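# Shut the case lid and secure its draw latch

## Task

Bring the case lid down to closed and hook and clamp the draw latch so that the lid remains closed with nothing holding it.

## Robot and tools

Robot: two arms, left_arm and right_arm, each with six revolute joints and a parallel two-finger gripper. Each base sits on a tilted plate; both plates hang from one metal frame behind the arms, and a plate plus its half of the frame count as part of that arm for "too close" warnings. A reference image (draw latch manual) can be viewed with show_instructions.

Frames: the scene frame has its origin at table-top height, midway between the nominal bases, +x out over the table, +z up, and left_arm toward +y (this is not the image left). Fixed cameras and the table use the scene frame. Each arm's end_effector_position (metres, the point between the finger pads about 1 cm short of the tips) and end_effector_quat_wxyz are reported in that arm's own base frame. Calibrated bases in the scene frame: left_arm (-0.003, +0.337, +0.177) m, quat_wxyz (+0.996, -0.091, +0.021, -0.010); right_arm (+0.029, -0.326, +0.177) m, quat_wxyz (+0.996, +0.091, +0.019, -0.008). Printed hand poses may err by a few centimetres, more when stretched out. Fingers point along the gripper's +z and open along its y.

Row layout (used by both execute_actions and move): one flat list of 14 numbers, each in [-1, 1]: left_arm waist, shoulder, elbow, wrist pitch, wrist yaw, wrist roll, gripper opening, then the same seven for right_arm. The six joint numbers are scaled offsets, not poses: 1.0 equals 1.202 rad (waist), 1.258 (shoulder), 1.3 (elbow), 2.073 (wrist pitch), 2.022 (wrist yaw and roll). They count from the "Joint targets" line as it stands when the action or move begins, not from the previous row. Sending 0 for all six of an arm keeps or re-commands its current targets. The opening number is absolute: +1 fully open, -1 closed; to leave a gripper unchanged, resend its current command (0 means half open, not "no change"). Stated joint ranges (rad): waist -2.618 to 3.054, shoulder 0 to 3.142, elbow 0 to 3.142, wrist pitch -1.571 to 1.571, wrist yaw -1.571 to 1.571, wrist roll -2.094 to 2.094. Asking more than 0.059 rad beyond a range end gets the action refused for both arms; real ends may sit up to 0.059 rad off the stated ones.

execute_actions(actions, cameras): actions is a list of up to 15 actions; each action is a list of up to 15 rows, one per 1/30 s step, the last row held until 15 steps pass (0.5 s). Empty list just reports state and images. Joint speed is capped: each joint's target can lead its measured angle by at most 0.202 (waist), 0.258 (shoulder), 0.3 (elbow), 0.573 (wrist pitch), 0.522 (yaw, roll) rad, and targets that would shift the gripper over 200 mm are scaled back, so big offsets may take several actions.

move(target, speed, blend, opening_speed, blocking, cameras): target is one 14-number row or up to 15 rows, all offsets from the same starting Joint targets. speed is rad/s for the joint with most to travel, 0.01 to 2 (default 0.5), one value or one per target; paths take at least 0.5 s and over 10 s gets cut short. blend (rad) rounds corners between listed targets. opening_speed (at least 0.2 per second on the -1..+1 scale) ramps the grippers. blocking=false returns after about 0.5 s while the move continues. Moves do not avoid obstacles or the other arm. The "move:" line reports done, off_target (rest with a joint >0.035 rad off), moving, held or fault, plus limits=held and the worst joint error per arm.

wait(seconds 0 to 10) lets time pass with commands held; stop() brakes a running move; zoom_image(camera, region [x0,y0,x1,y1] pixels, max 504x504) enlarges part of the latest image of cam_high, cam_low, cam_left_wrist or cam_right_wrist (each 672x504). finished_scene(scene) ends the current scene irreversibly, taking its number; read_manual gives only licence text.

Results: Joint positions (rad, plus gripper opening in metres, 0.093 fully open), Joint velocities ("within noise" when still), Joint targets, Joint torques (N m, positive toward larger angle; joints 1-3 wrap at ±28), Tool commands, grip_measured (+1 open, -1 closed; pads meet near -0.94, each mm of object adds about 0.0208), and step readings for execute_actions. "joint sent to its limit" means a joint hit its end; "joint command not followed" means the clearance check altered targets. MOTOR HOT appears from 75 °C; at 90 °C that arm folds and idles for the rest of the scene; at 100 °C it drops.

Cautions: go slowly near the lid and latch, since faster contact and aiming far past contact press harder. Never let the case or lid fall or get knocked off the table. Keep the arms from striking each other. Do not release parts while they move. Avoid holding the arms stretched or pushing against something for long, as motors heat. To release a push, command targets back past the measured positions. Random brief tugs may disturb held parts. The lid must stay latched after the robot lets go, before calling finished_scene.

Each tool is called after "Emit:" as name(argument=value, ...) on one line, values as JSON.

Reference images:

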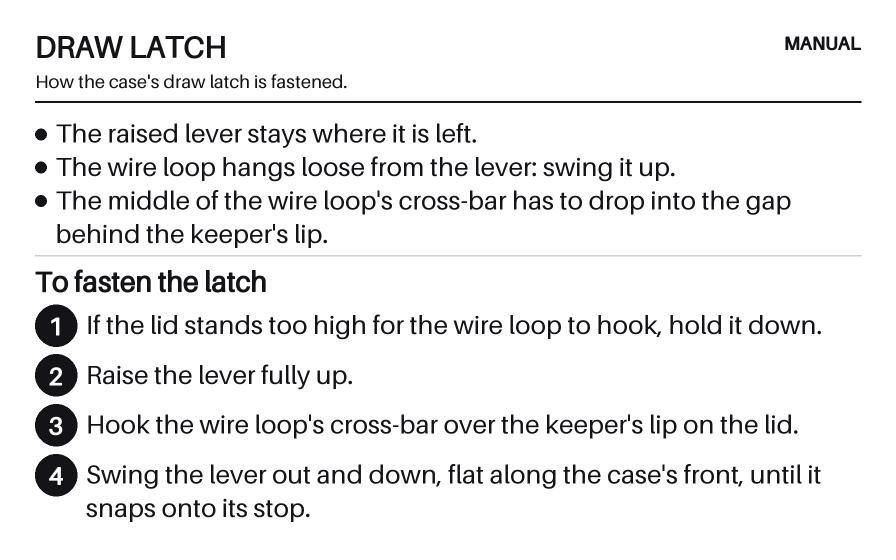

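## Session

Emit:
execute_actions(actions=[])

Scene clock: 0.00 s.
left_arm: end_effector_position=(+0.1475, -0.5665, +0.1092) grip_measured=+1.000 end_effector_quat_wxyz=(+0.532, +0.617, +0.556, -0.167) | right_arm: end_effector_position=(+0.1339, -0.3165, +0.2517) grip_measured=+1.000 end_effector_quat_wxyz=(+0.358, +0.711, +0.559, -0.232)
Joint positions: left_arm=[-1.378 2.104 1.279 0.427 -0.218 0.441 0.093] | right_arm=[-0.993 1.191 1.152 -0.712 0.369 0.653 0.093]
Joint velocities: within noise
Joint torques (N m): no reading
Motor temperatures (°C): left_arm=[28 38 37 29 27 27 24] | right_arm=[26 36 39 29 24 27 24]
Heat: left arm: 38 °C; right arm: 39 °C.
Joint targets: left_arm=[-1.379 2.085 1.293 0.440 -0.218 0.441] | right_arm=[-0.993 1.187 1.159 -0.715 0.368 0.653]
Tool commands: left_gripper/opening=+1.0 right_gripper/opening=+1.0

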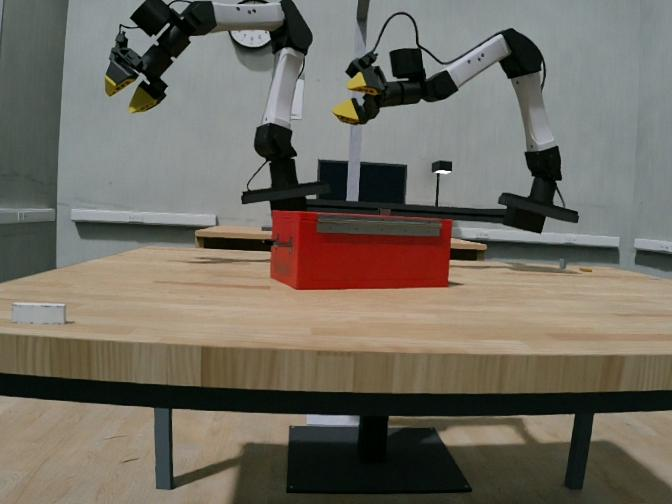

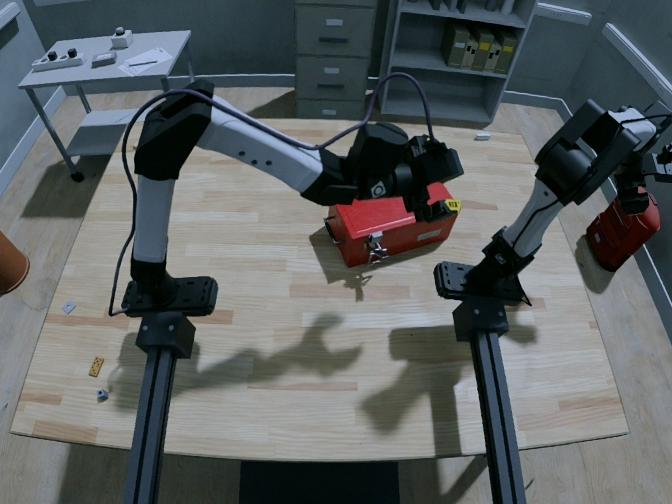

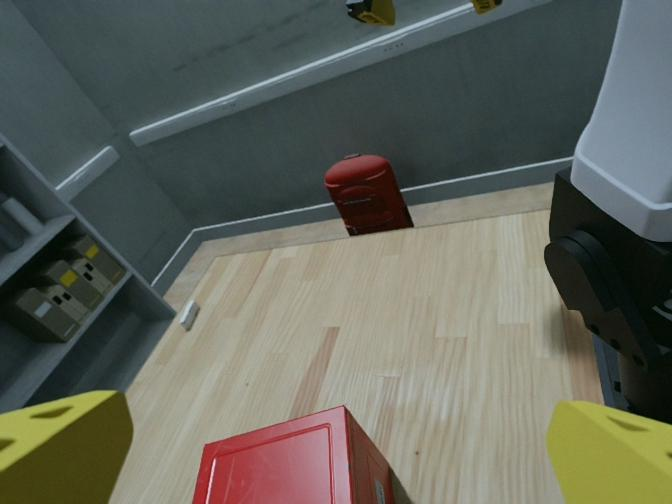

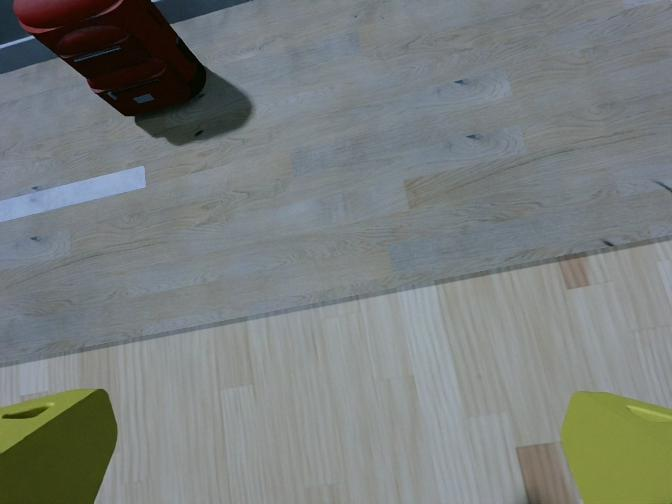

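Emit:
zoom_image(camera="cam_low", region=[290, 160, 490, 310])

Emit:
zoom_image(camera="cam_high", region=[250, 190, 470, 310])

Scaled by 2.520 from the camera's 672x504 image, which has a finer 960x720 frame.

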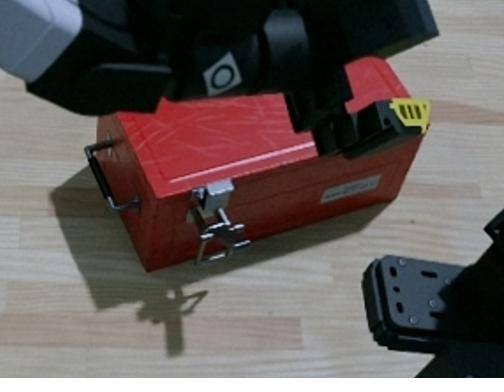

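Scaled by 2.291 from the camera's 672x504 image, which has a finer 960x720 frame.

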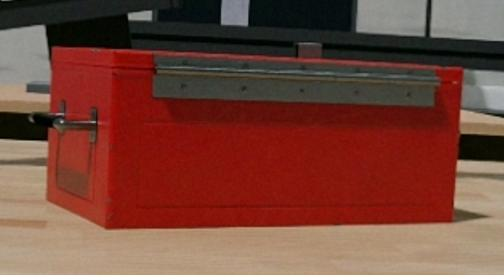

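Emit:
move(target=[0.149,-1,-0.225,-0.73,0.108,-0.218,1,0,0,0,0,0,0,1], speed=0.8)

Scene clock: 33.57 s.
left_arm: end_effector_position=(+0.0816, -0.2099, +0.2248) grip_measured=+1.000 end_effector_quat_wxyz=(+0.281, +0.537, +0.773, -0.186) | right_arm: end_effector_position=(+0.1339, -0.3165, +0.2517) grip_measured=+1.000 end_effector_quat_wxyz=(+0.358, +0.711, +0.559, -0.232)
Joint positions: left_arm=[-1.207 0.828 1.013 -1.068 -0.009 0.011 0.093] | right_arm=[-0.993 1.191 1.152 -0.712 0.369 0.653 0.093]
Joint velocities: within noise
Joint torques (N m): left_arm=[-0.01 0.87 5.9 2.01 0.16 -0.1] | right_arm=[0.35 -6.83 7.6 1.91 0.4 0.07]
Motor temperatures (°C): left_arm=[28 52 42 37 27 27 24] | right_arm=[25 37 47 31 24 27 24]
Heat: left arm: 52 °C; right arm: 47 °C.
Joint targets: left_arm=[-1.200 0.827 1.001 -1.074 0.000 0.000] | right_arm=[-0.993 1.187 1.159 -0.715 0.368 0.653]
move: done

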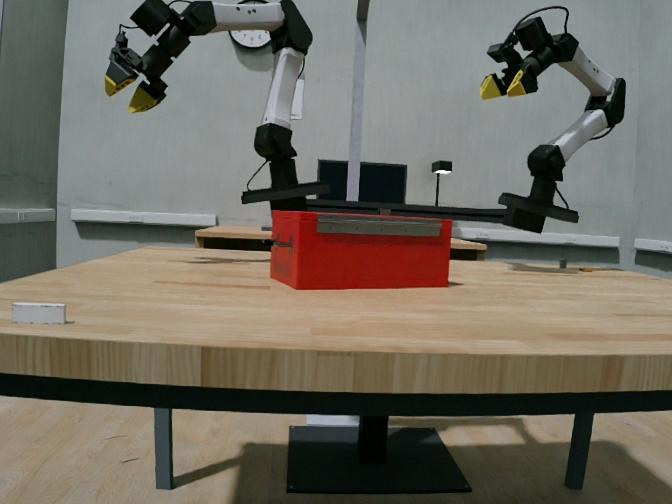

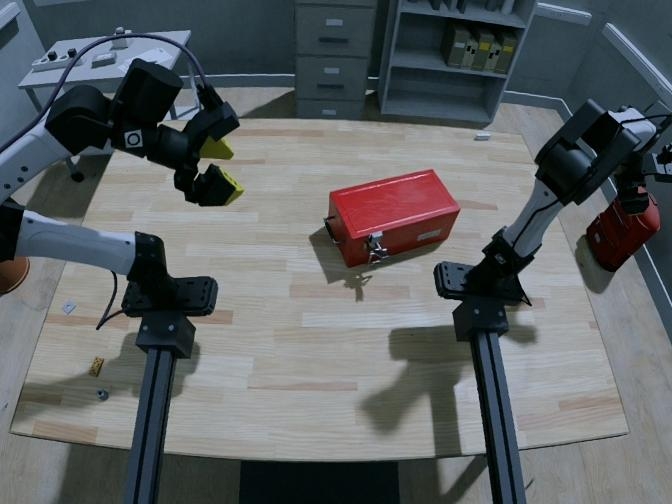

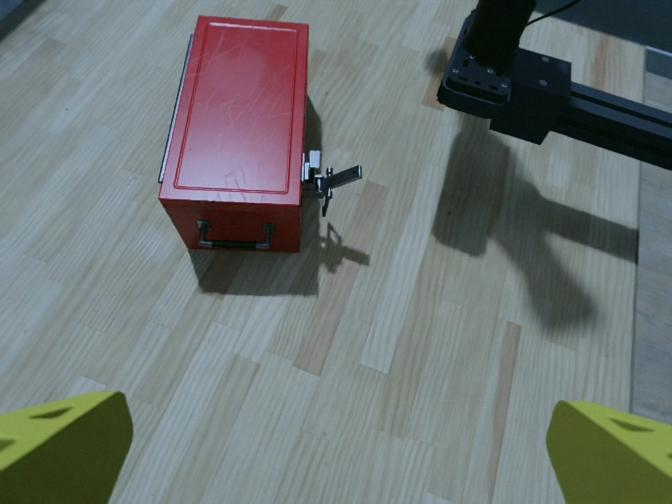

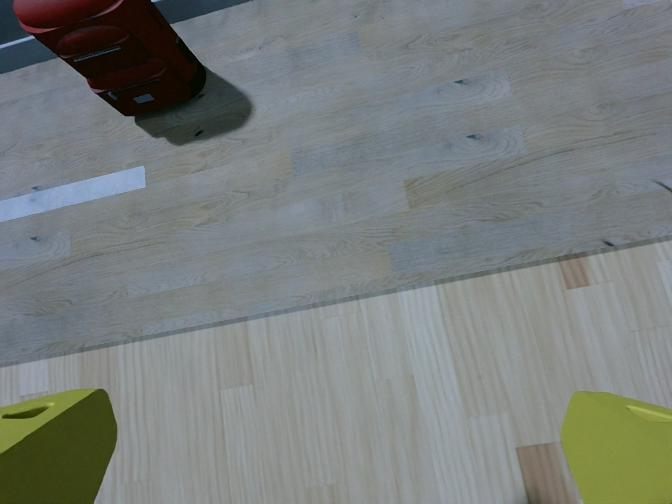

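Emit:
zoom_image(camera="cam_left_wrist", region=[260, 120, 400, 260])

Emit:
zoom_image(camera="cam_low", region=[310, 160, 470, 280])

Scaled by 3.600 from the camera's 672x504 image, which has a finer 960x720 frame.

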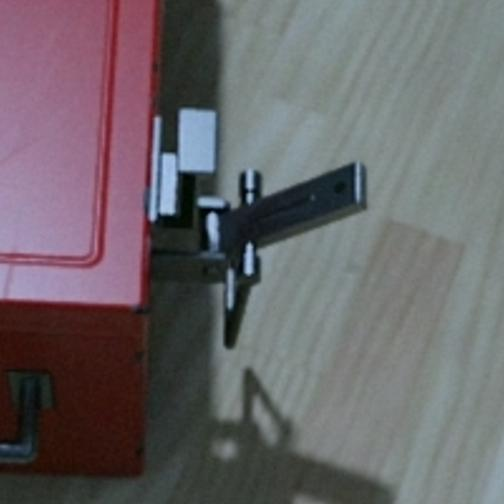

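Scaled by 3.150 from the camera's 672x504 image, which has a finer 960x720 frame.

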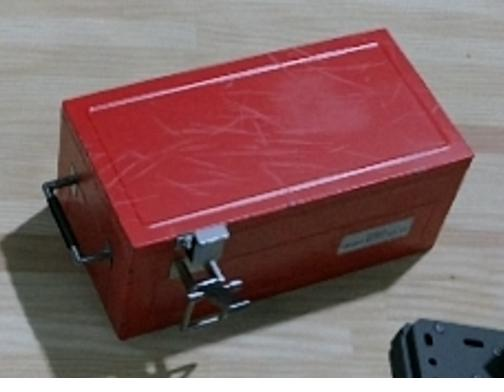

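Emit:
move(target=[0.042,0.978,-0.506,1,0,0,1,0,0,0,0,0,0,1], speed=0.8, cameras=["cam_left_wrist","cam_low"])

Emit:
zoom_image(camera="cam_left_wrist", region=[240, 140, 460, 300])

Scene clock: 76.17 s.
left_arm: end_effector_position=(+0.1425, -0.3208, -0.0637) grip_measured=+1.000 end_effector_quat_wxyz=(+0.346, +0.501, +0.762, -0.219) | right_arm: end_effector_position=(+0.1339, -0.3165, +0.2517) grip_measured=+1.000 end_effector_quat_wxyz=(+0.358, +0.711, +0.559, -0.232)
Joint positions: left_arm=[-1.157 2.048 0.351 0.97 -0.008 0.01 0.093] | right_arm=[-0.993 1.191 1.152 -0.712 0.369 0.653 0.093]
Joint velocities: within noise
Joint torques (N m): left_arm=[-0.58 -5.63 3.26 2.58 0.15 -0.09] | right_arm=[0.34 -6.82 7.58 1.92 0.4 0.07]
Motor temperatures (°C): left_arm=[28 42 41 38 27 27 24] | right_arm=[25 37 49 31 24 27 23]
Heat: left arm: 42 °C; right arm: 49 °C.
Joint targets: left_arm=[-1.149 2.057 0.343 1.000 0.000 0.000] | right_arm=[-0.993 1.187 1.159 -0.715 0.368 0.653]
move: done
Images, in order (width x height): cam_low 672x504, cam_left_wrist 672x504.

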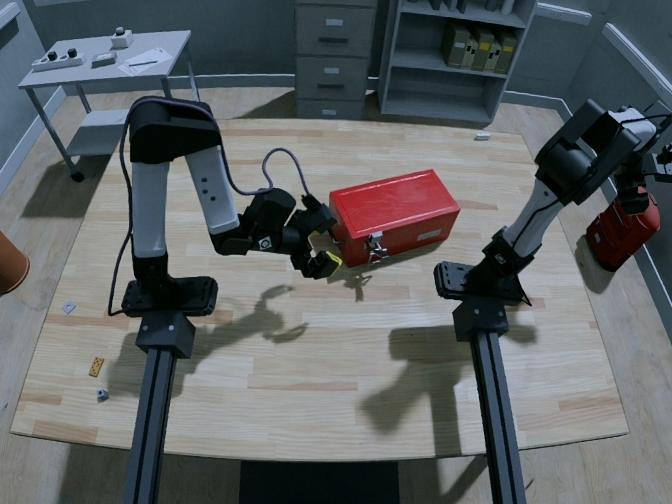

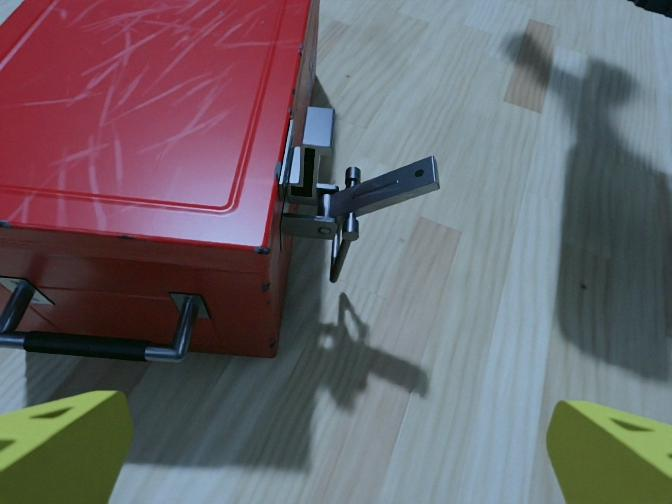

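Scaled by 2.291 from the camera's 672x504 image, which has a finer 960x720 frame.

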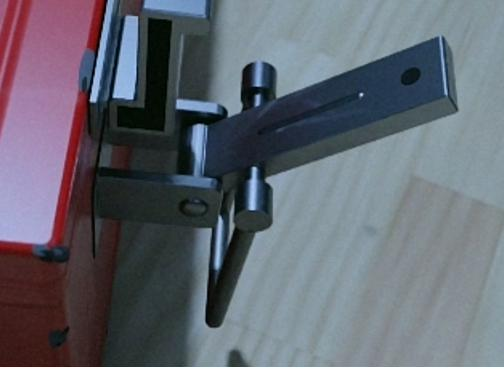

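Emit:
move(target=[0,0,0,0,0,0,1,1,0,0,0,0,0,1], speed=1.2, cameras=[])

Emit:
move(target=[0,0,0,0,0,0,1,1,0,0,0,0,0,1], speed=1.2, cameras=["cam_low"])

Emit:
move(target=[0,0,0,0,0,0,1,0.5865,0.498,-0.49,0.032,0.211,0.580,1], speed=0.7)

Scene clock: 131.77 s.
left_arm: end_effector_position=(+0.1426, -0.3210, -0.0634) grip_measured=+1.000 end_effector_quat_wxyz=(+0.347, +0.501, +0.762, -0.219) | right_arm: end_effector_position=(+0.3435, +0.0114, +0.2514) grip_measured=+1.000 end_effector_quat_wxyz=(+0.426, +0.269, +0.864, +0.014)
Joint positions: left_arm=[-1.157 2.048 0.351 0.972 -0.008 0.01 0.093] | right_arm=[0.208 1.191 1.152 -0.712 0.362 0.653 0.093]
Joint velocities: within noise
Joint torques (N m): left_arm=[-0.61 -5.6 3.28 2.57 0.15 -0.09] | right_arm=[1.14 -5.12 7.58 2.17 0.35 0.06]
Motor temperatures (°C): left_arm=[28 42 38 45 27 27 23] | right_arm=[25 36 51 32 24 27 23]
Heat: left arm: 45 °C; right arm: 51 °C.
Joint targets: left_arm=[-1.149 2.057 0.343 0.999 0.000 0.000] | right_arm=[0.209 1.187 1.159 -0.715 0.368 0.653]
move: done
No camera images: "cameras" was empty.

Scene clock: 133.27 s.
left_arm: end_effector_position=(+0.1426, -0.3211, -0.0633) grip_measured=+1.000 end_effector_quat_wxyz=(+0.347, +0.501, +0.762, -0.220) | right_arm: end_effector_position=(+0.1136, +0.3244, +0.2515) grip_measured=+1.000 end_effector_quat_wxyz=(+0.344, -0.266, +0.865, +0.252)
Joint positions: left_arm=[-1.157 2.048 0.351 0.972 -0.008 0.01 0.093] | right_arm=[1.409 1.191 1.152 -0.712 0.363 0.653 0.093]
Joint velocities: within noise
Joint torques (N m): left_arm=[-0.59 -5.6 3.22 2.57 0.15 -0.09] | right_arm=[0.54 -3.36 7.53 2.43 0.38 0.06]
Motor temperatures (°C): left_arm=[28 42 38 45 27 27 23] | right_arm=[25 36 51 32 24 27 23]
Heat: left arm: 45 °C; right arm: 51 °C.
Joint targets: left_arm=[-1.149 2.057 0.343 1.000 0.000 0.000] | right_arm=[1.411 1.187 1.159 -0.715 0.368 0.653]
move: done
Images, in order (width x height): cam_low 672x504.

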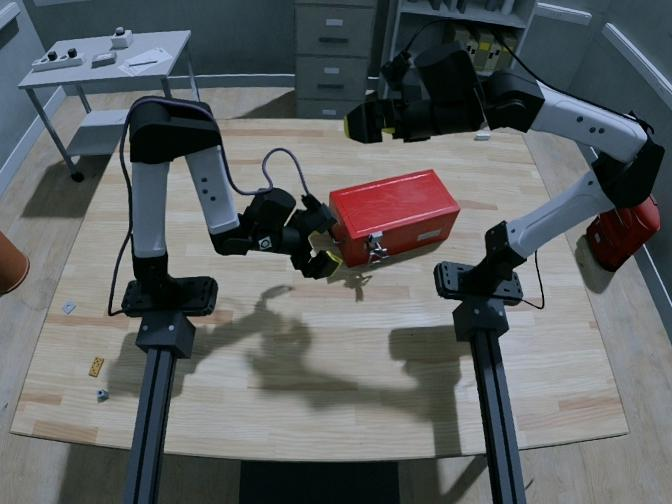

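Scene clock: 135.17 s.
left_arm: end_effector_position=(+0.1426, -0.3211, -0.0633) grip_measured=+1.000 end_effector_quat_wxyz=(+0.347, +0.501, +0.762, -0.220) | right_arm: end_effector_position=(+0.0196, +0.2077, -0.0177) grip_measured=+1.000 end_effector_quat_wxyz=(+0.358, -0.230, +0.905, -0.018)
Joint positions: left_arm=[-1.157 2.048 0.351 0.972 -0.008 0.01 0.093] | right_arm=[2.026 1.731 0.611 -0.674 0.704 1.61 0.093]
Joint velocities: within noise
Joint torques (N m): left_arm=[-0.59 -5.63 3.26 2.56 0.14 -0.08] | right_arm=[-0.53 -6.26 5.16 0.38 0.76 0.06]
Motor temperatures (°C): left_arm=[28 42 38 45 27 27 23] | right_arm=[25 36 50 32 24 27 23]
Heat: left arm: 45 °C; right arm: 50 °C.
Joint targets: left_arm=[-1.149 2.057 0.343 0.999 0.000 0.000] | right_arm=[2.021 1.724 0.618 -0.668 0.706 1.608]
move: held (right_arm; a check stopped the path); limits=held; right_arm: the wrist roll is farthest, 0.215 rad from its target
joint command not followed: on one or more control steps a check withheld the commanded joint targets of the right arm, and it was not sent them on those steps.
cause: the commanded joint targets, or the way to them, would bring two parts of the arm too close to each other (its base or mounting and its fingers, with the joints along the arm from the waist to the wrist roll between them).

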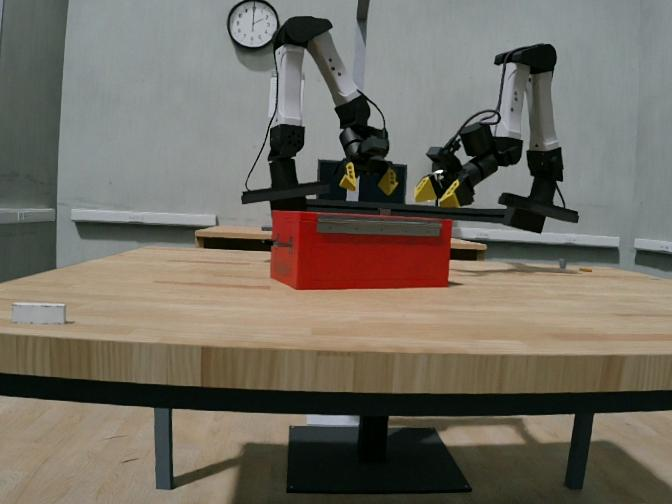

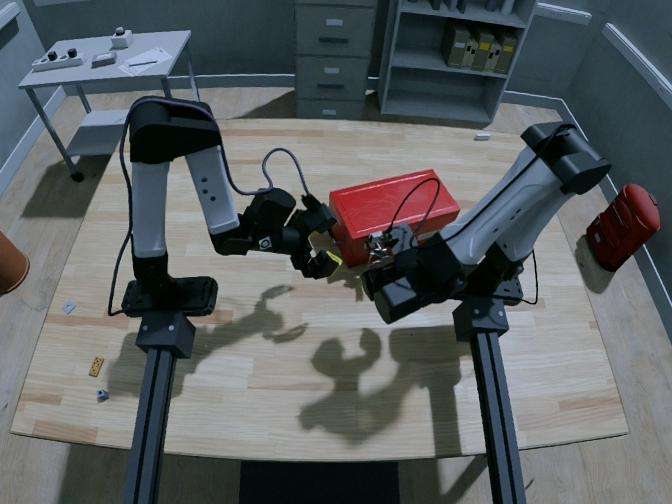

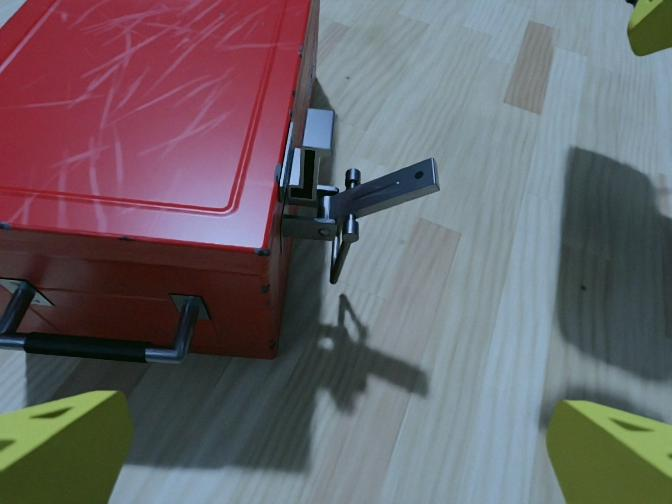

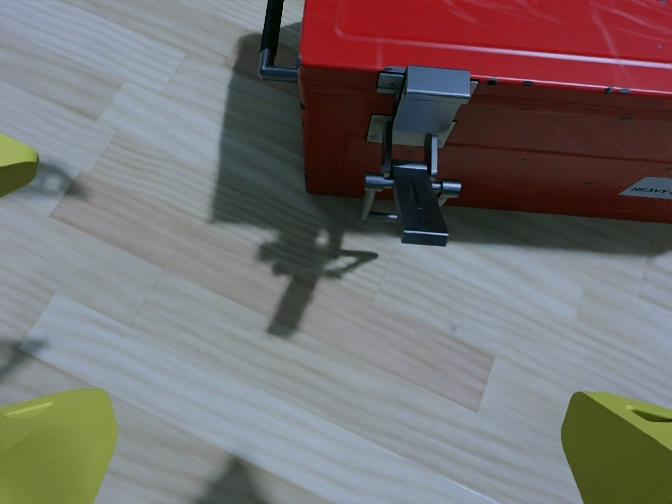

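Emit:
zoom_image(camera="cam_right_wrist", region=[330, 50, 510, 260])

Scaled by 2.400 from the camera's 672x504 image, which has a finer 960x720 frame.

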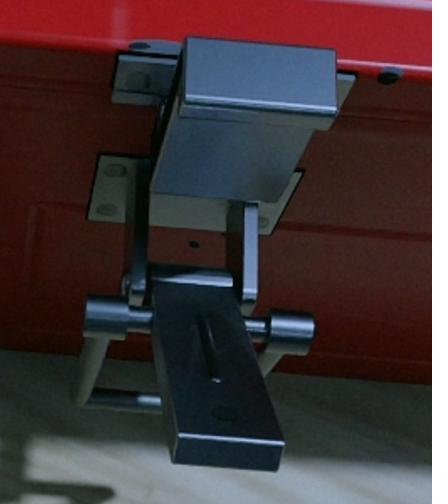

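Emit:
zoom_image(camera="cam_left_wrist", region=[265, 90, 365, 250])

Scaled by 3.150 from the camera's 672x504 image, which has a finer 960x720 frame.

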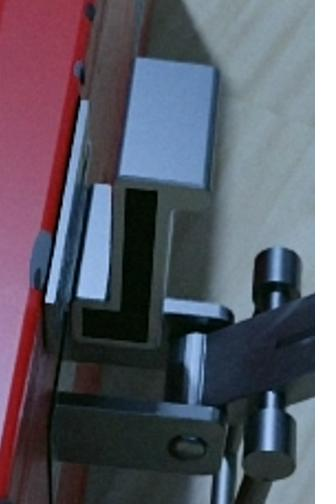

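Emit:
move(target=[0,0,0,0,0,0,1,-0.104,0.1343,-0.192,0.233,0.0714,-0.0485,0.2], speed=0.4, cameras=["cam_left_wrist","cam_right_wrist"])

Scene clock: 201.27 s.
left_arm: end_effector_position=(+0.1426, -0.3211, -0.0633) grip_measured=+1.000 end_effector_quat_wxyz=(+0.347, +0.501, +0.762, -0.220) | right_arm: end_effector_position=(+0.0634, +0.1844, -0.0572) grip_measured=+0.202 end_effector_quat_wxyz=(+0.401, -0.205, +0.893, -0.016)
Joint positions: left_arm=[-1.157 2.048 0.351 0.973 -0.008 0.01 0.093] | right_arm=[1.917 1.863 0.409 -0.288 0.811 1.538 0.055]
Joint velocities: within noise
Joint torques (N m): left_arm=[-0.62 -5.6 3.25 2.56 0.15 -0.09] | right_arm=[-0.02 -5.46 3.4 0.51 0.82 0.08]
Motor temperatures (°C): left_arm=[28 42 37 48 27 27 23] | right_arm=[25 36 44 29 24 27 23]
Heat: left arm: 48 °C; right arm: 44 °C.
Joint targets: left_arm=[-1.149 2.057 0.343 0.999 0.000 0.000] | right_arm=[1.917 1.862 0.410 -0.286 0.811 1.538]
move: held (right_arm; a check stopped the path); limits=held; right_arm: the wrist pitch is farthest, 0.103 rad from its target
joint command not followed: on one or more control steps a check withheld the commanded joint targets of the right arm, and it was not sent them on those steps.
cause: the commanded joint targets, or the way to them, would bring two parts of the arm too close to each other (its gripper housing and its base or mounting, with the joints along the arm from the waist to the wrist roll between them).
Images, in order (width x height): cam_left_wrist 672x504, cam_right_wrist 672x504.

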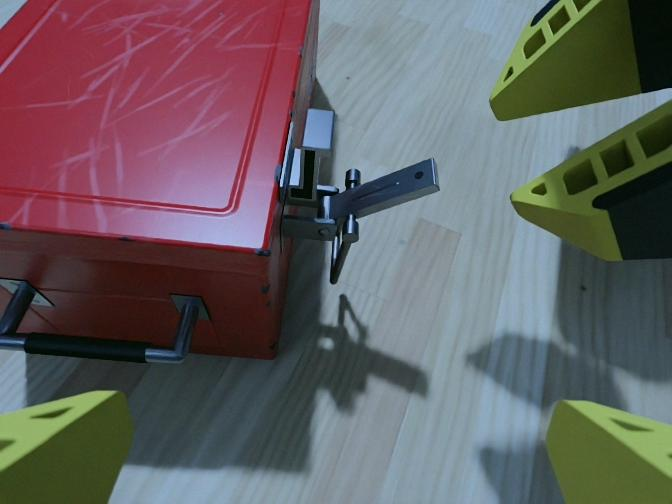

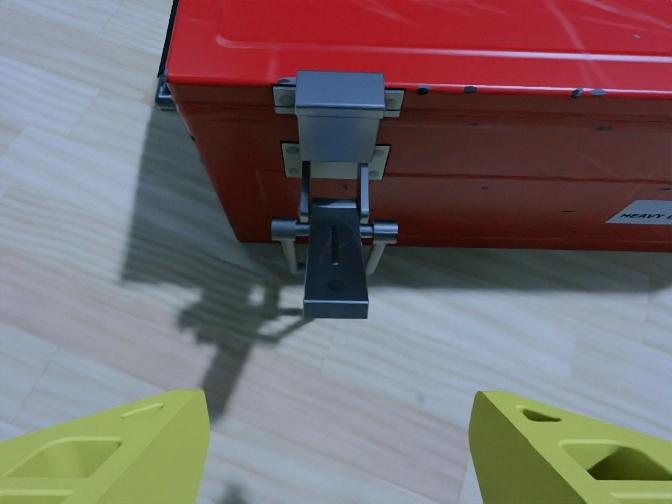

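Emit:
move(target=[-0.1507,0.2601,0.24,-0.0214,-0.0772,0,-1,0.086,-0.208,0.16,-0.243,-0.052,0.035,0.5], speed=0.4, cameras=["cam_left_wrist","cam_right_wrist"])

Scene clock: 244.83 s.
left_arm: end_effector_position=(+0.1211, -0.3805, -0.1234) grip_measured=-0.991 end_effector_quat_wxyz=(+0.345, +0.547, +0.741, -0.181) | right_arm: end_effector_position=(+0.0289, +0.1984, +0.0052) grip_measured=+0.498 end_effector_quat_wxyz=(+0.366, -0.230, +0.902, -0.019)
Joint positions: left_arm=[-1.325 2.371 0.632 0.959 -0.147 0.009 0] | right_arm=[2.015 1.613 0.597 -0.778 0.722 1.599 0.069]
Joint velocities: within noise
Joint torques (N m): left_arm=[-1.73 -7.61 6.06 2.16 -0.07 -0.08] | right_arm=[0.35 -6.02 6.63 0.2 0.56 0.18]
Motor temperatures (°C): left_arm=[28 42 36 49 27 27 23] | right_arm=[25 35 42 28 24 27 23]
Heat: left arm: 49 °C; right arm: 42 °C.
Joint targets: left_arm=[-1.331 2.385 0.655 0.955 -0.156 0.000] | right_arm=[2.020 1.600 0.618 -0.790 0.706 1.608]
move: done
Images, in order (width x height): cam_left_wrist 672x504, cam_right_wrist 672x504.

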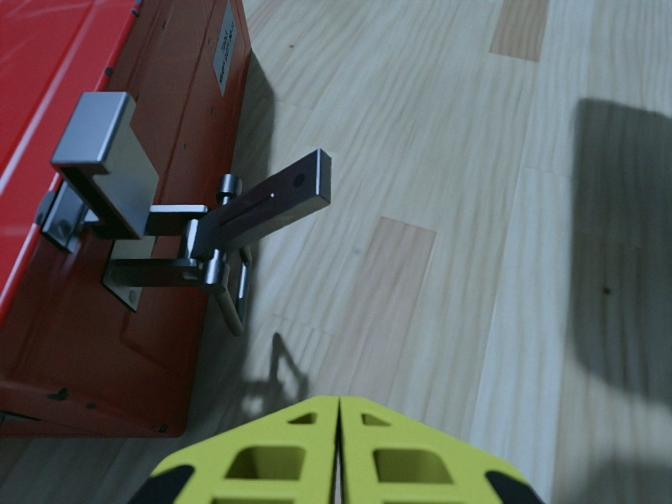

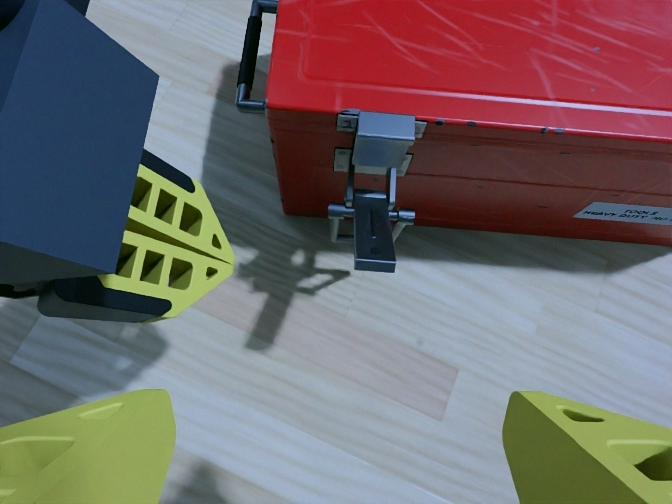

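Emit:
move(target=[0.028,0.1955,0.2354,-0.023,0.011,0,-1,0,0,0,0,0,0,0.5], speed=0.25, cameras=["cam_left_wrist","cam_right_wrist"])

Scene clock: 250.30 s.
left_arm: end_effector_position=(+0.1432, -0.4322, -0.1710) grip_measured=-0.991 end_effector_quat_wxyz=(+0.351, +0.538, +0.744, -0.183) | right_arm: end_effector_position=(+0.0289, +0.1981, +0.0052) grip_measured=+0.498 end_effector_quat_wxyz=(+0.365, -0.230, +0.902, -0.020)
Joint positions: left_arm=[-1.304 2.615 0.936 0.911 -0.143 0.009 0] | right_arm=[2.015 1.613 0.597 -0.78 0.721 1.6 0.069]
Joint velocities: within noise
Joint torques (N m): left_arm=[-0.8 -9.39 6.57 2.16 0.09 -0.08] | right_arm=[0.36 -6.01 6.63 0.19 0.58 0.16]
Motor temperatures (°C): left_arm=[28 42 36 47 27 27 23] | right_arm=[25 35 43 27 24 27 23]
Heat: left arm: 47 °C; right arm: 43 °C.
Joint targets: left_arm=[-1.297 2.630 0.961 0.907 -0.134 0.000] | right_arm=[2.020 1.600 0.618 -0.790 0.706 1.608]
move: done
Images, in order (width x height): cam_left_wrist 672x504, cam_right_wrist 672x504.

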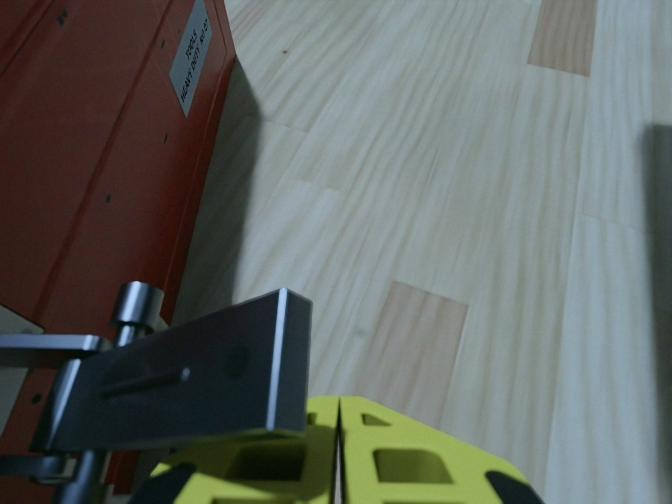

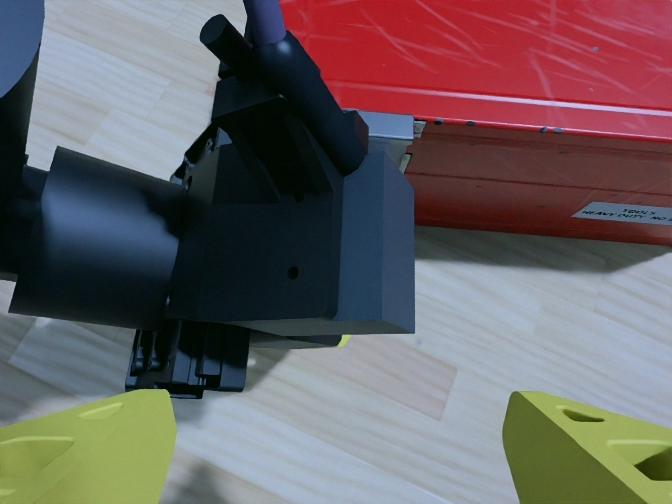

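Emit:
move(target=[[0.0179,-0.0374,-0.0108,-0.0154,0.0035,0,-1,0,0,0,0,0,0,0.5],[0.0339,-0.0914,-0.0254,-0.0381,0.0101,0,-1,0,0,0,0,0,0,0.5]], speed=0.12, blend=0.02, cameras=["cam_left_wrist","cam_right_wrist"])

Scene clock: 261.37 s.
left_arm: end_effector_position=(+0.1522, -0.4258, -0.1685) grip_measured=-0.991 end_effector_quat_wxyz=(+0.328, +0.537, +0.757, -0.177) | right_arm: end_effector_position=(+0.0289, +0.1981, +0.0052) grip_measured=+0.498 end_effector_quat_wxyz=(+0.365, -0.230, +0.902, -0.020)
Joint positions: left_arm=[-1.268 2.574 0.936 0.825 -0.108 0.009 0] | right_arm=[2.015 1.613 0.597 -0.78 0.721 1.6 0.069]
Joint velocities: within noise
Joint torques (N m): left_arm=[-0.49 -16.05 3.55 2.19 -0.04 -0.08] | right_arm=[0.35 -6.02 6.61 0.19 0.58 0.16]
Motor temperatures (°C): left_arm=[28 46 37 46 27 27 23] | right_arm=[25 35 44 27 24 27 23]
Heat: left arm: 46 °C; right arm: 44 °C.
Joint targets: left_arm=[-1.256 2.516 0.928 0.828 -0.114 0.000] | right_arm=[2.020 1.600 0.618 -0.789 0.706 1.608]
move: off_target (left_arm); left_arm: the shoulder is farthest, 0.059 rad from its target
Images, in order (width x height): cam_left_wrist 672x504, cam_right_wrist 672x504.

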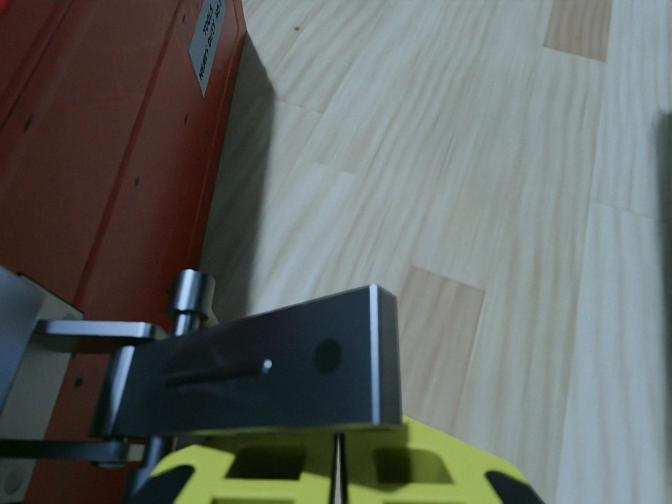

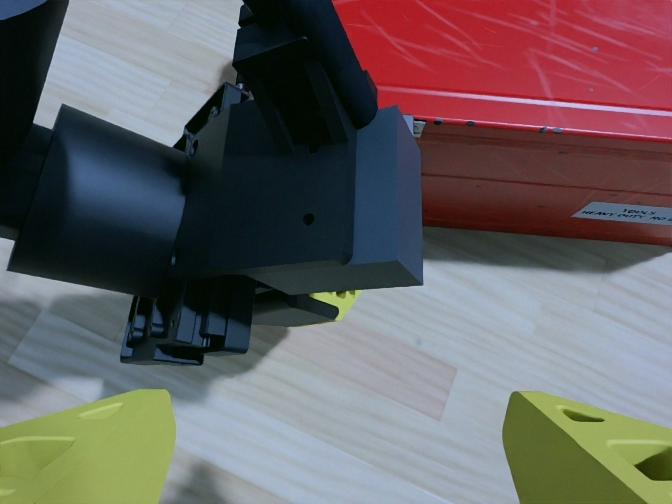

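Emit:
move(target=[0.0,0.12,0.0,0,0,0,-1,0,0,0,0,0,0,0.5], speed=0.3, cameras=["cam_left_wrist"])

Scene clock: 267.53 s.
left_arm: end_effector_position=(+0.1461, -0.3997, -0.2050) grip_measured=-0.991 end_effector_quat_wxyz=(+0.294, +0.546, +0.770, -0.150) | right_arm: end_effector_position=(+0.0290, +0.1980, +0.0052) grip_measured=+0.498 end_effector_quat_wxyz=(+0.366, -0.230, +0.902, -0.020)
Joint positions: left_arm=[-1.263 2.659 0.936 0.818 -0.107 0.009 0] | right_arm=[2.015 1.613 0.597 -0.78 0.721 1.6 0.069]
Joint velocities: within noise
Joint torques (N m): left_arm=[-0.87 -9.99 2.97 2.18 -0.04 -0.07] | right_arm=[0.35 -6.02 6.61 0.19 0.58 0.16]
Motor temperatures (°C): left_arm=[28 48 37 45 27 26 23] | right_arm=[25 35 45 27 24 27 23]
Heat: left arm: 48 °C; right arm: 45 °C.
Joint targets: left_arm=[-1.256 2.667 0.928 0.828 -0.113 0.000] | right_arm=[2.020 1.600 0.618 -0.790 0.706 1.609]
move: done
Images, in order (width x height): cam_left_wrist 672x504.

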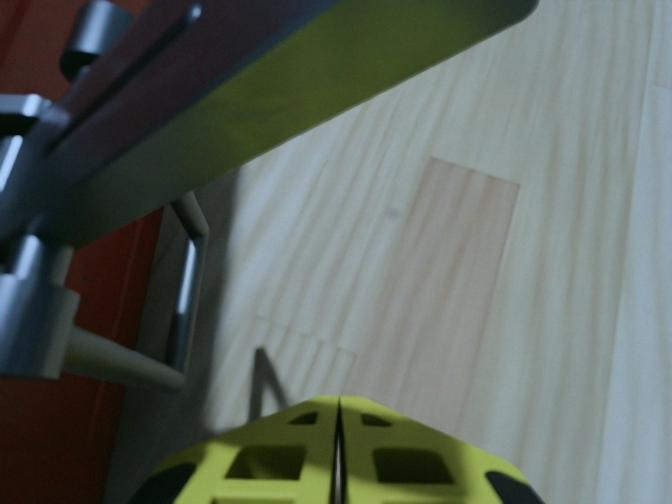

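Emit:
move(target=[[-0.034,-0.0294,0.0254,0.038,-0.010,0,-1,0,0,0,0,0,0,0.5],[-0.0624,-0.2242,-0.21,0.0613,-0.0213,0,-1,0,0,0,0,0,0,0.5]], speed=0.3, cameras=["cam_left_wrist","cam_right_wrist"])

Emit:
zoom_image(camera="cam_left_wrist", region=[20, 70, 350, 350])

Emit:
zoom_image(camera="cam_right_wrist", region=[300, 90, 440, 300])

Scene clock: 274.53 s.
left_arm: end_effector_position=(+0.1203, -0.3747, -0.1447) grip_measured=-0.991 end_effector_quat_wxyz=(+0.325, +0.554, +0.748, -0.164) | right_arm: end_effector_position=(+0.0290, +0.1980, +0.0052) grip_measured=+0.498 end_effector_quat_wxyz=(+0.366, -0.230, +0.902, -0.020)
Joint positions: left_arm=[-1.323 2.43 0.665 0.929 -0.148 0.009 0] | right_arm=[2.015 1.613 0.597 -0.78 0.721 1.6 0.069]
Joint velocities: within noise
Joint torques (N m): left_arm=[-1.92 -13.24 2.56 2.46 -0.08 -0.08] | right_arm=[0.35 -6.01 6.61 0.19 0.58 0.16]
Motor temperatures (°C): left_arm=[28 49 36 46 27 26 23] | right_arm=[25 35 45 27 24 26 23]
Heat: left arm: 49 °C; right arm: 45 °C.
Joint targets: left_arm=[-1.331 2.385 0.655 0.956 -0.156 0.000] | right_arm=[2.020 1.600 0.618 -0.790 0.706 1.608]
move: off_target (left_arm); left_arm: the shoulder is farthest, 0.045 rad from its target
Images, in order (width x height): cam_left_wrist 672x504, cam_right_wrist 672x504.

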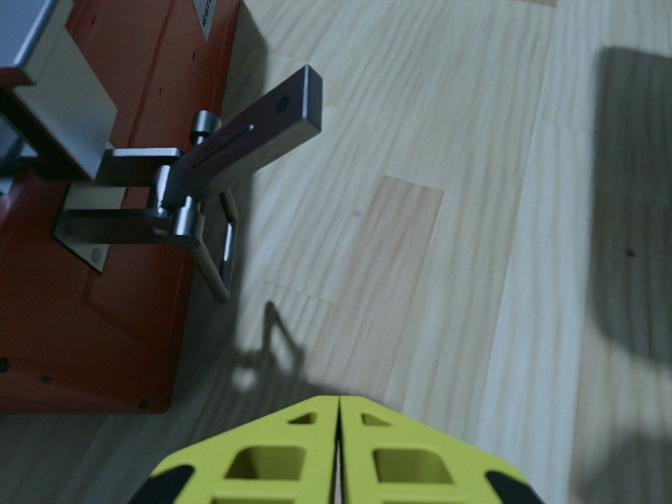

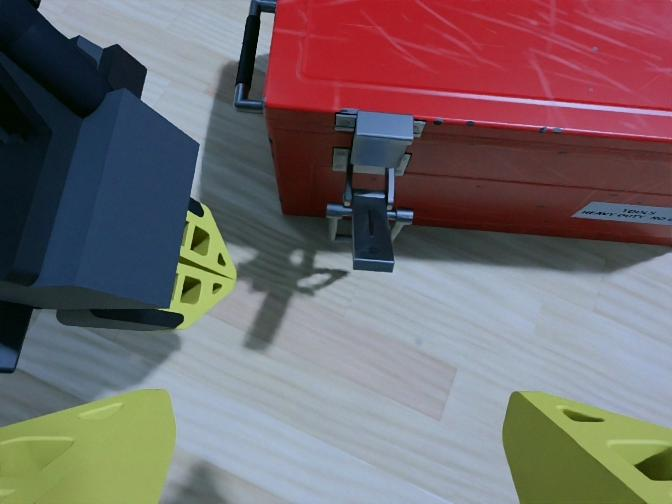

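Scaled by 1.527 from the camera's 672x504 image, which has a finer 960x720 frame.

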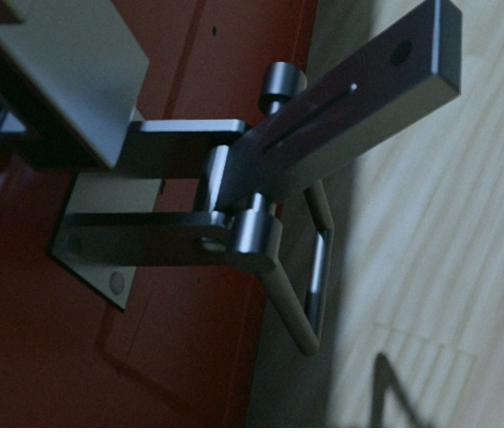

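Scaled by 2.400 from the camera's 672x504 image, which has a finer 960x720 frame.

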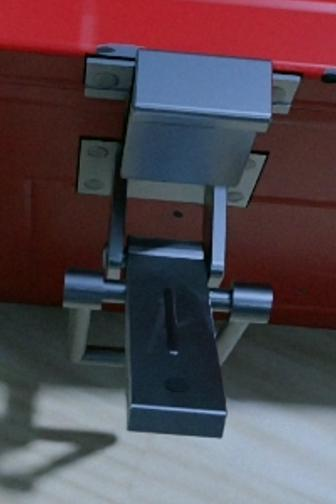

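Emit:
move(target=[[0.031,0.1955,0.2354,-0.023,0.011,0,-1,0,0,0,0,0,0,0.5],[0.034,0.157,0.2246,-0.039,0.0143,0,-1,0,0,0,0,0,0,0.5],[0.05,0.1152,0.22,-0.0463,0.017,0,-1,0,0,0,0,0,0,0.5],[0.0711,0.075,0.2154,-0.0511,0.02,0,-1,0,0,0,0,0,0,0.5]], speed=[0.3,0.1,0.1,0.1], blend=0.015, cameras=["cam_left_wrist","cam_right_wrist"])

Scene clock: 285.17 s.
left_arm: end_effector_position=(+0.1545, -0.4265, -0.1627) grip_measured=-0.991 end_effector_quat_wxyz=(+0.326, +0.534, +0.760, -0.178) | right_arm: end_effector_position=(+0.0290, +0.1980, +0.0052) grip_measured=+0.498 end_effector_quat_wxyz=(+0.366, -0.230, +0.902, -0.020)
Joint positions: left_arm=[-1.261 2.55 0.933 0.801 -0.101 0.005 0] | right_arm=[2.015 1.613 0.597 -0.78 0.721 1.6 0.069]
Joint velocities: within noise
Joint torques (N m): left_arm=[-0.13 -17.2 4.64 2.74 -0.13 -0.02] | right_arm=[0.34 -6.01 6.61 0.19 0.58 0.16]
Motor temperatures (°C): left_arm=[28 54 36 47 26 26 23] | right_arm=[25 35 46 27 24 26 23]
Heat: left arm: 54 °C; right arm: 46 °C.
Joint targets: left_arm=[-1.245 2.479 0.935 0.850 -0.116 0.000] | right_arm=[2.020 1.600 0.618 -0.790 0.706 1.608]
move: off_target (left_arm); left_arm: the shoulder is farthest, 0.071 rad from its target
Images, in order (width x height): cam_left_wrist 672x504, cam_right_wrist 672x504.

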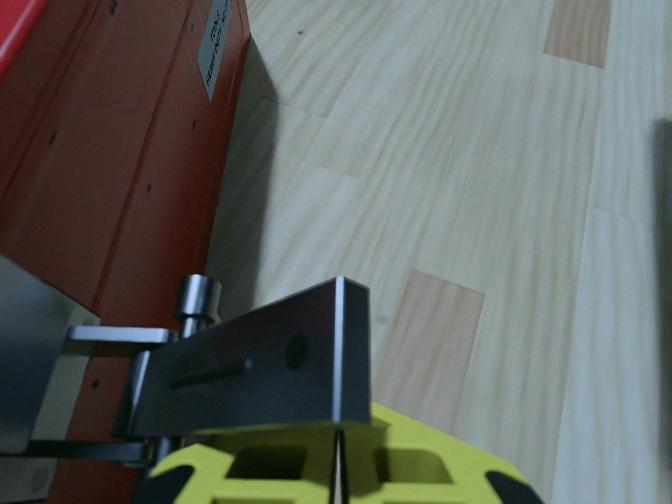

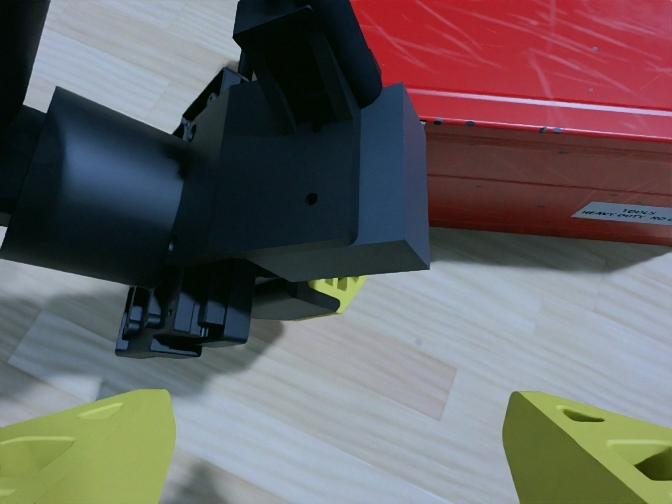

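Emit:
move(target=[[-0.0433,0.12,0.02,0.0275,-0.009,0,-1,0,0,0,0,0,0,0.3],[-0.0715,-0.0747,-0.2154,0.0507,-0.0198,0,-1,0,0,0,0,0,0,0.3],[0.0799,-0.3355,-0.4554,0.0724,0.0574,0,-1,0,0,0,0,0,0,0.3]], speed=[0.2,0.5,0.6], blend=0.03, cameras=["cam_left_wrist","cam_right_wrist"])

Emit:
zoom_image(camera="cam_left_wrist", region=[240, 90, 460, 300])

Scene clock: 321.20 s.
left_arm: end_effector_position=(+0.1406, -0.3147, -0.0765) grip_measured=-0.991 end_effector_quat_wxyz=(+0.332, +0.502, +0.770, -0.210) | right_arm: end_effector_position=(+0.0290, +0.1980, +0.0052) grip_measured=+0.302 end_effector_quat_wxyz=(+0.366, -0.230, +0.902, -0.020)
Joint positions: left_arm=[-1.155 2.09 0.353 0.973 -0.009 0.004 0] | right_arm=[2.015 1.613 0.597 -0.78 0.721 1.6 0.06]
Joint velocities: within noise
Joint torques (N m): left_arm=[-0.77 -9.58 2.7 2.53 0.16 -0.03] | right_arm=[0.34 -6.02 6.61 0.19 0.58 0.16]
Motor temperatures (°C): left_arm=[28 67 36 48 26 26 24] | right_arm=[25 35 47 26 24 26 23]
Heat: left arm: 67 °C; right arm: 47 °C.
Joint targets: left_arm=[-1.150 2.057 0.343 1.000 0.000 0.000] | right_arm=[2.020 1.600 0.618 -0.790 0.706 1.608]
move: done; blend cut to 0 rad at target 1
Images, in order (width x height): cam_left_wrist 672x504, cam_right_wrist 672x504.

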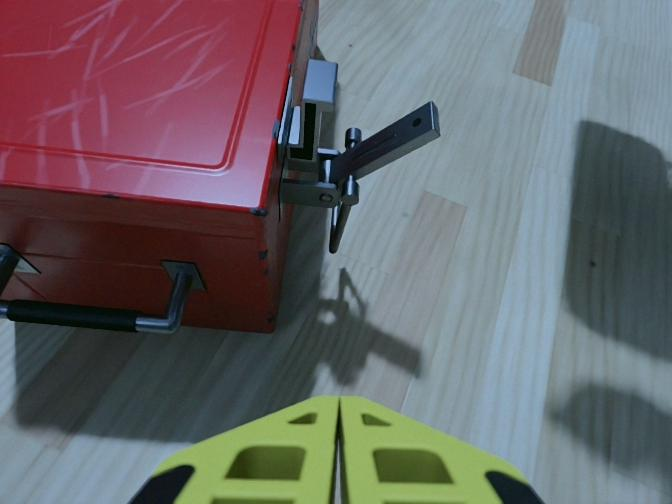

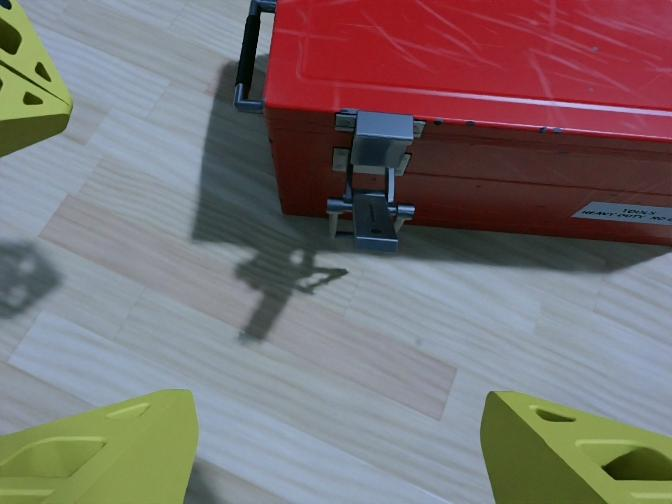

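Scaled by 2.291 from the camera's 672x504 image, which has a finer 960x720 frame.

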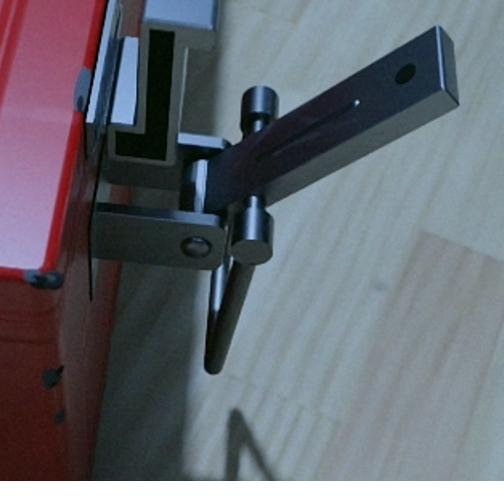

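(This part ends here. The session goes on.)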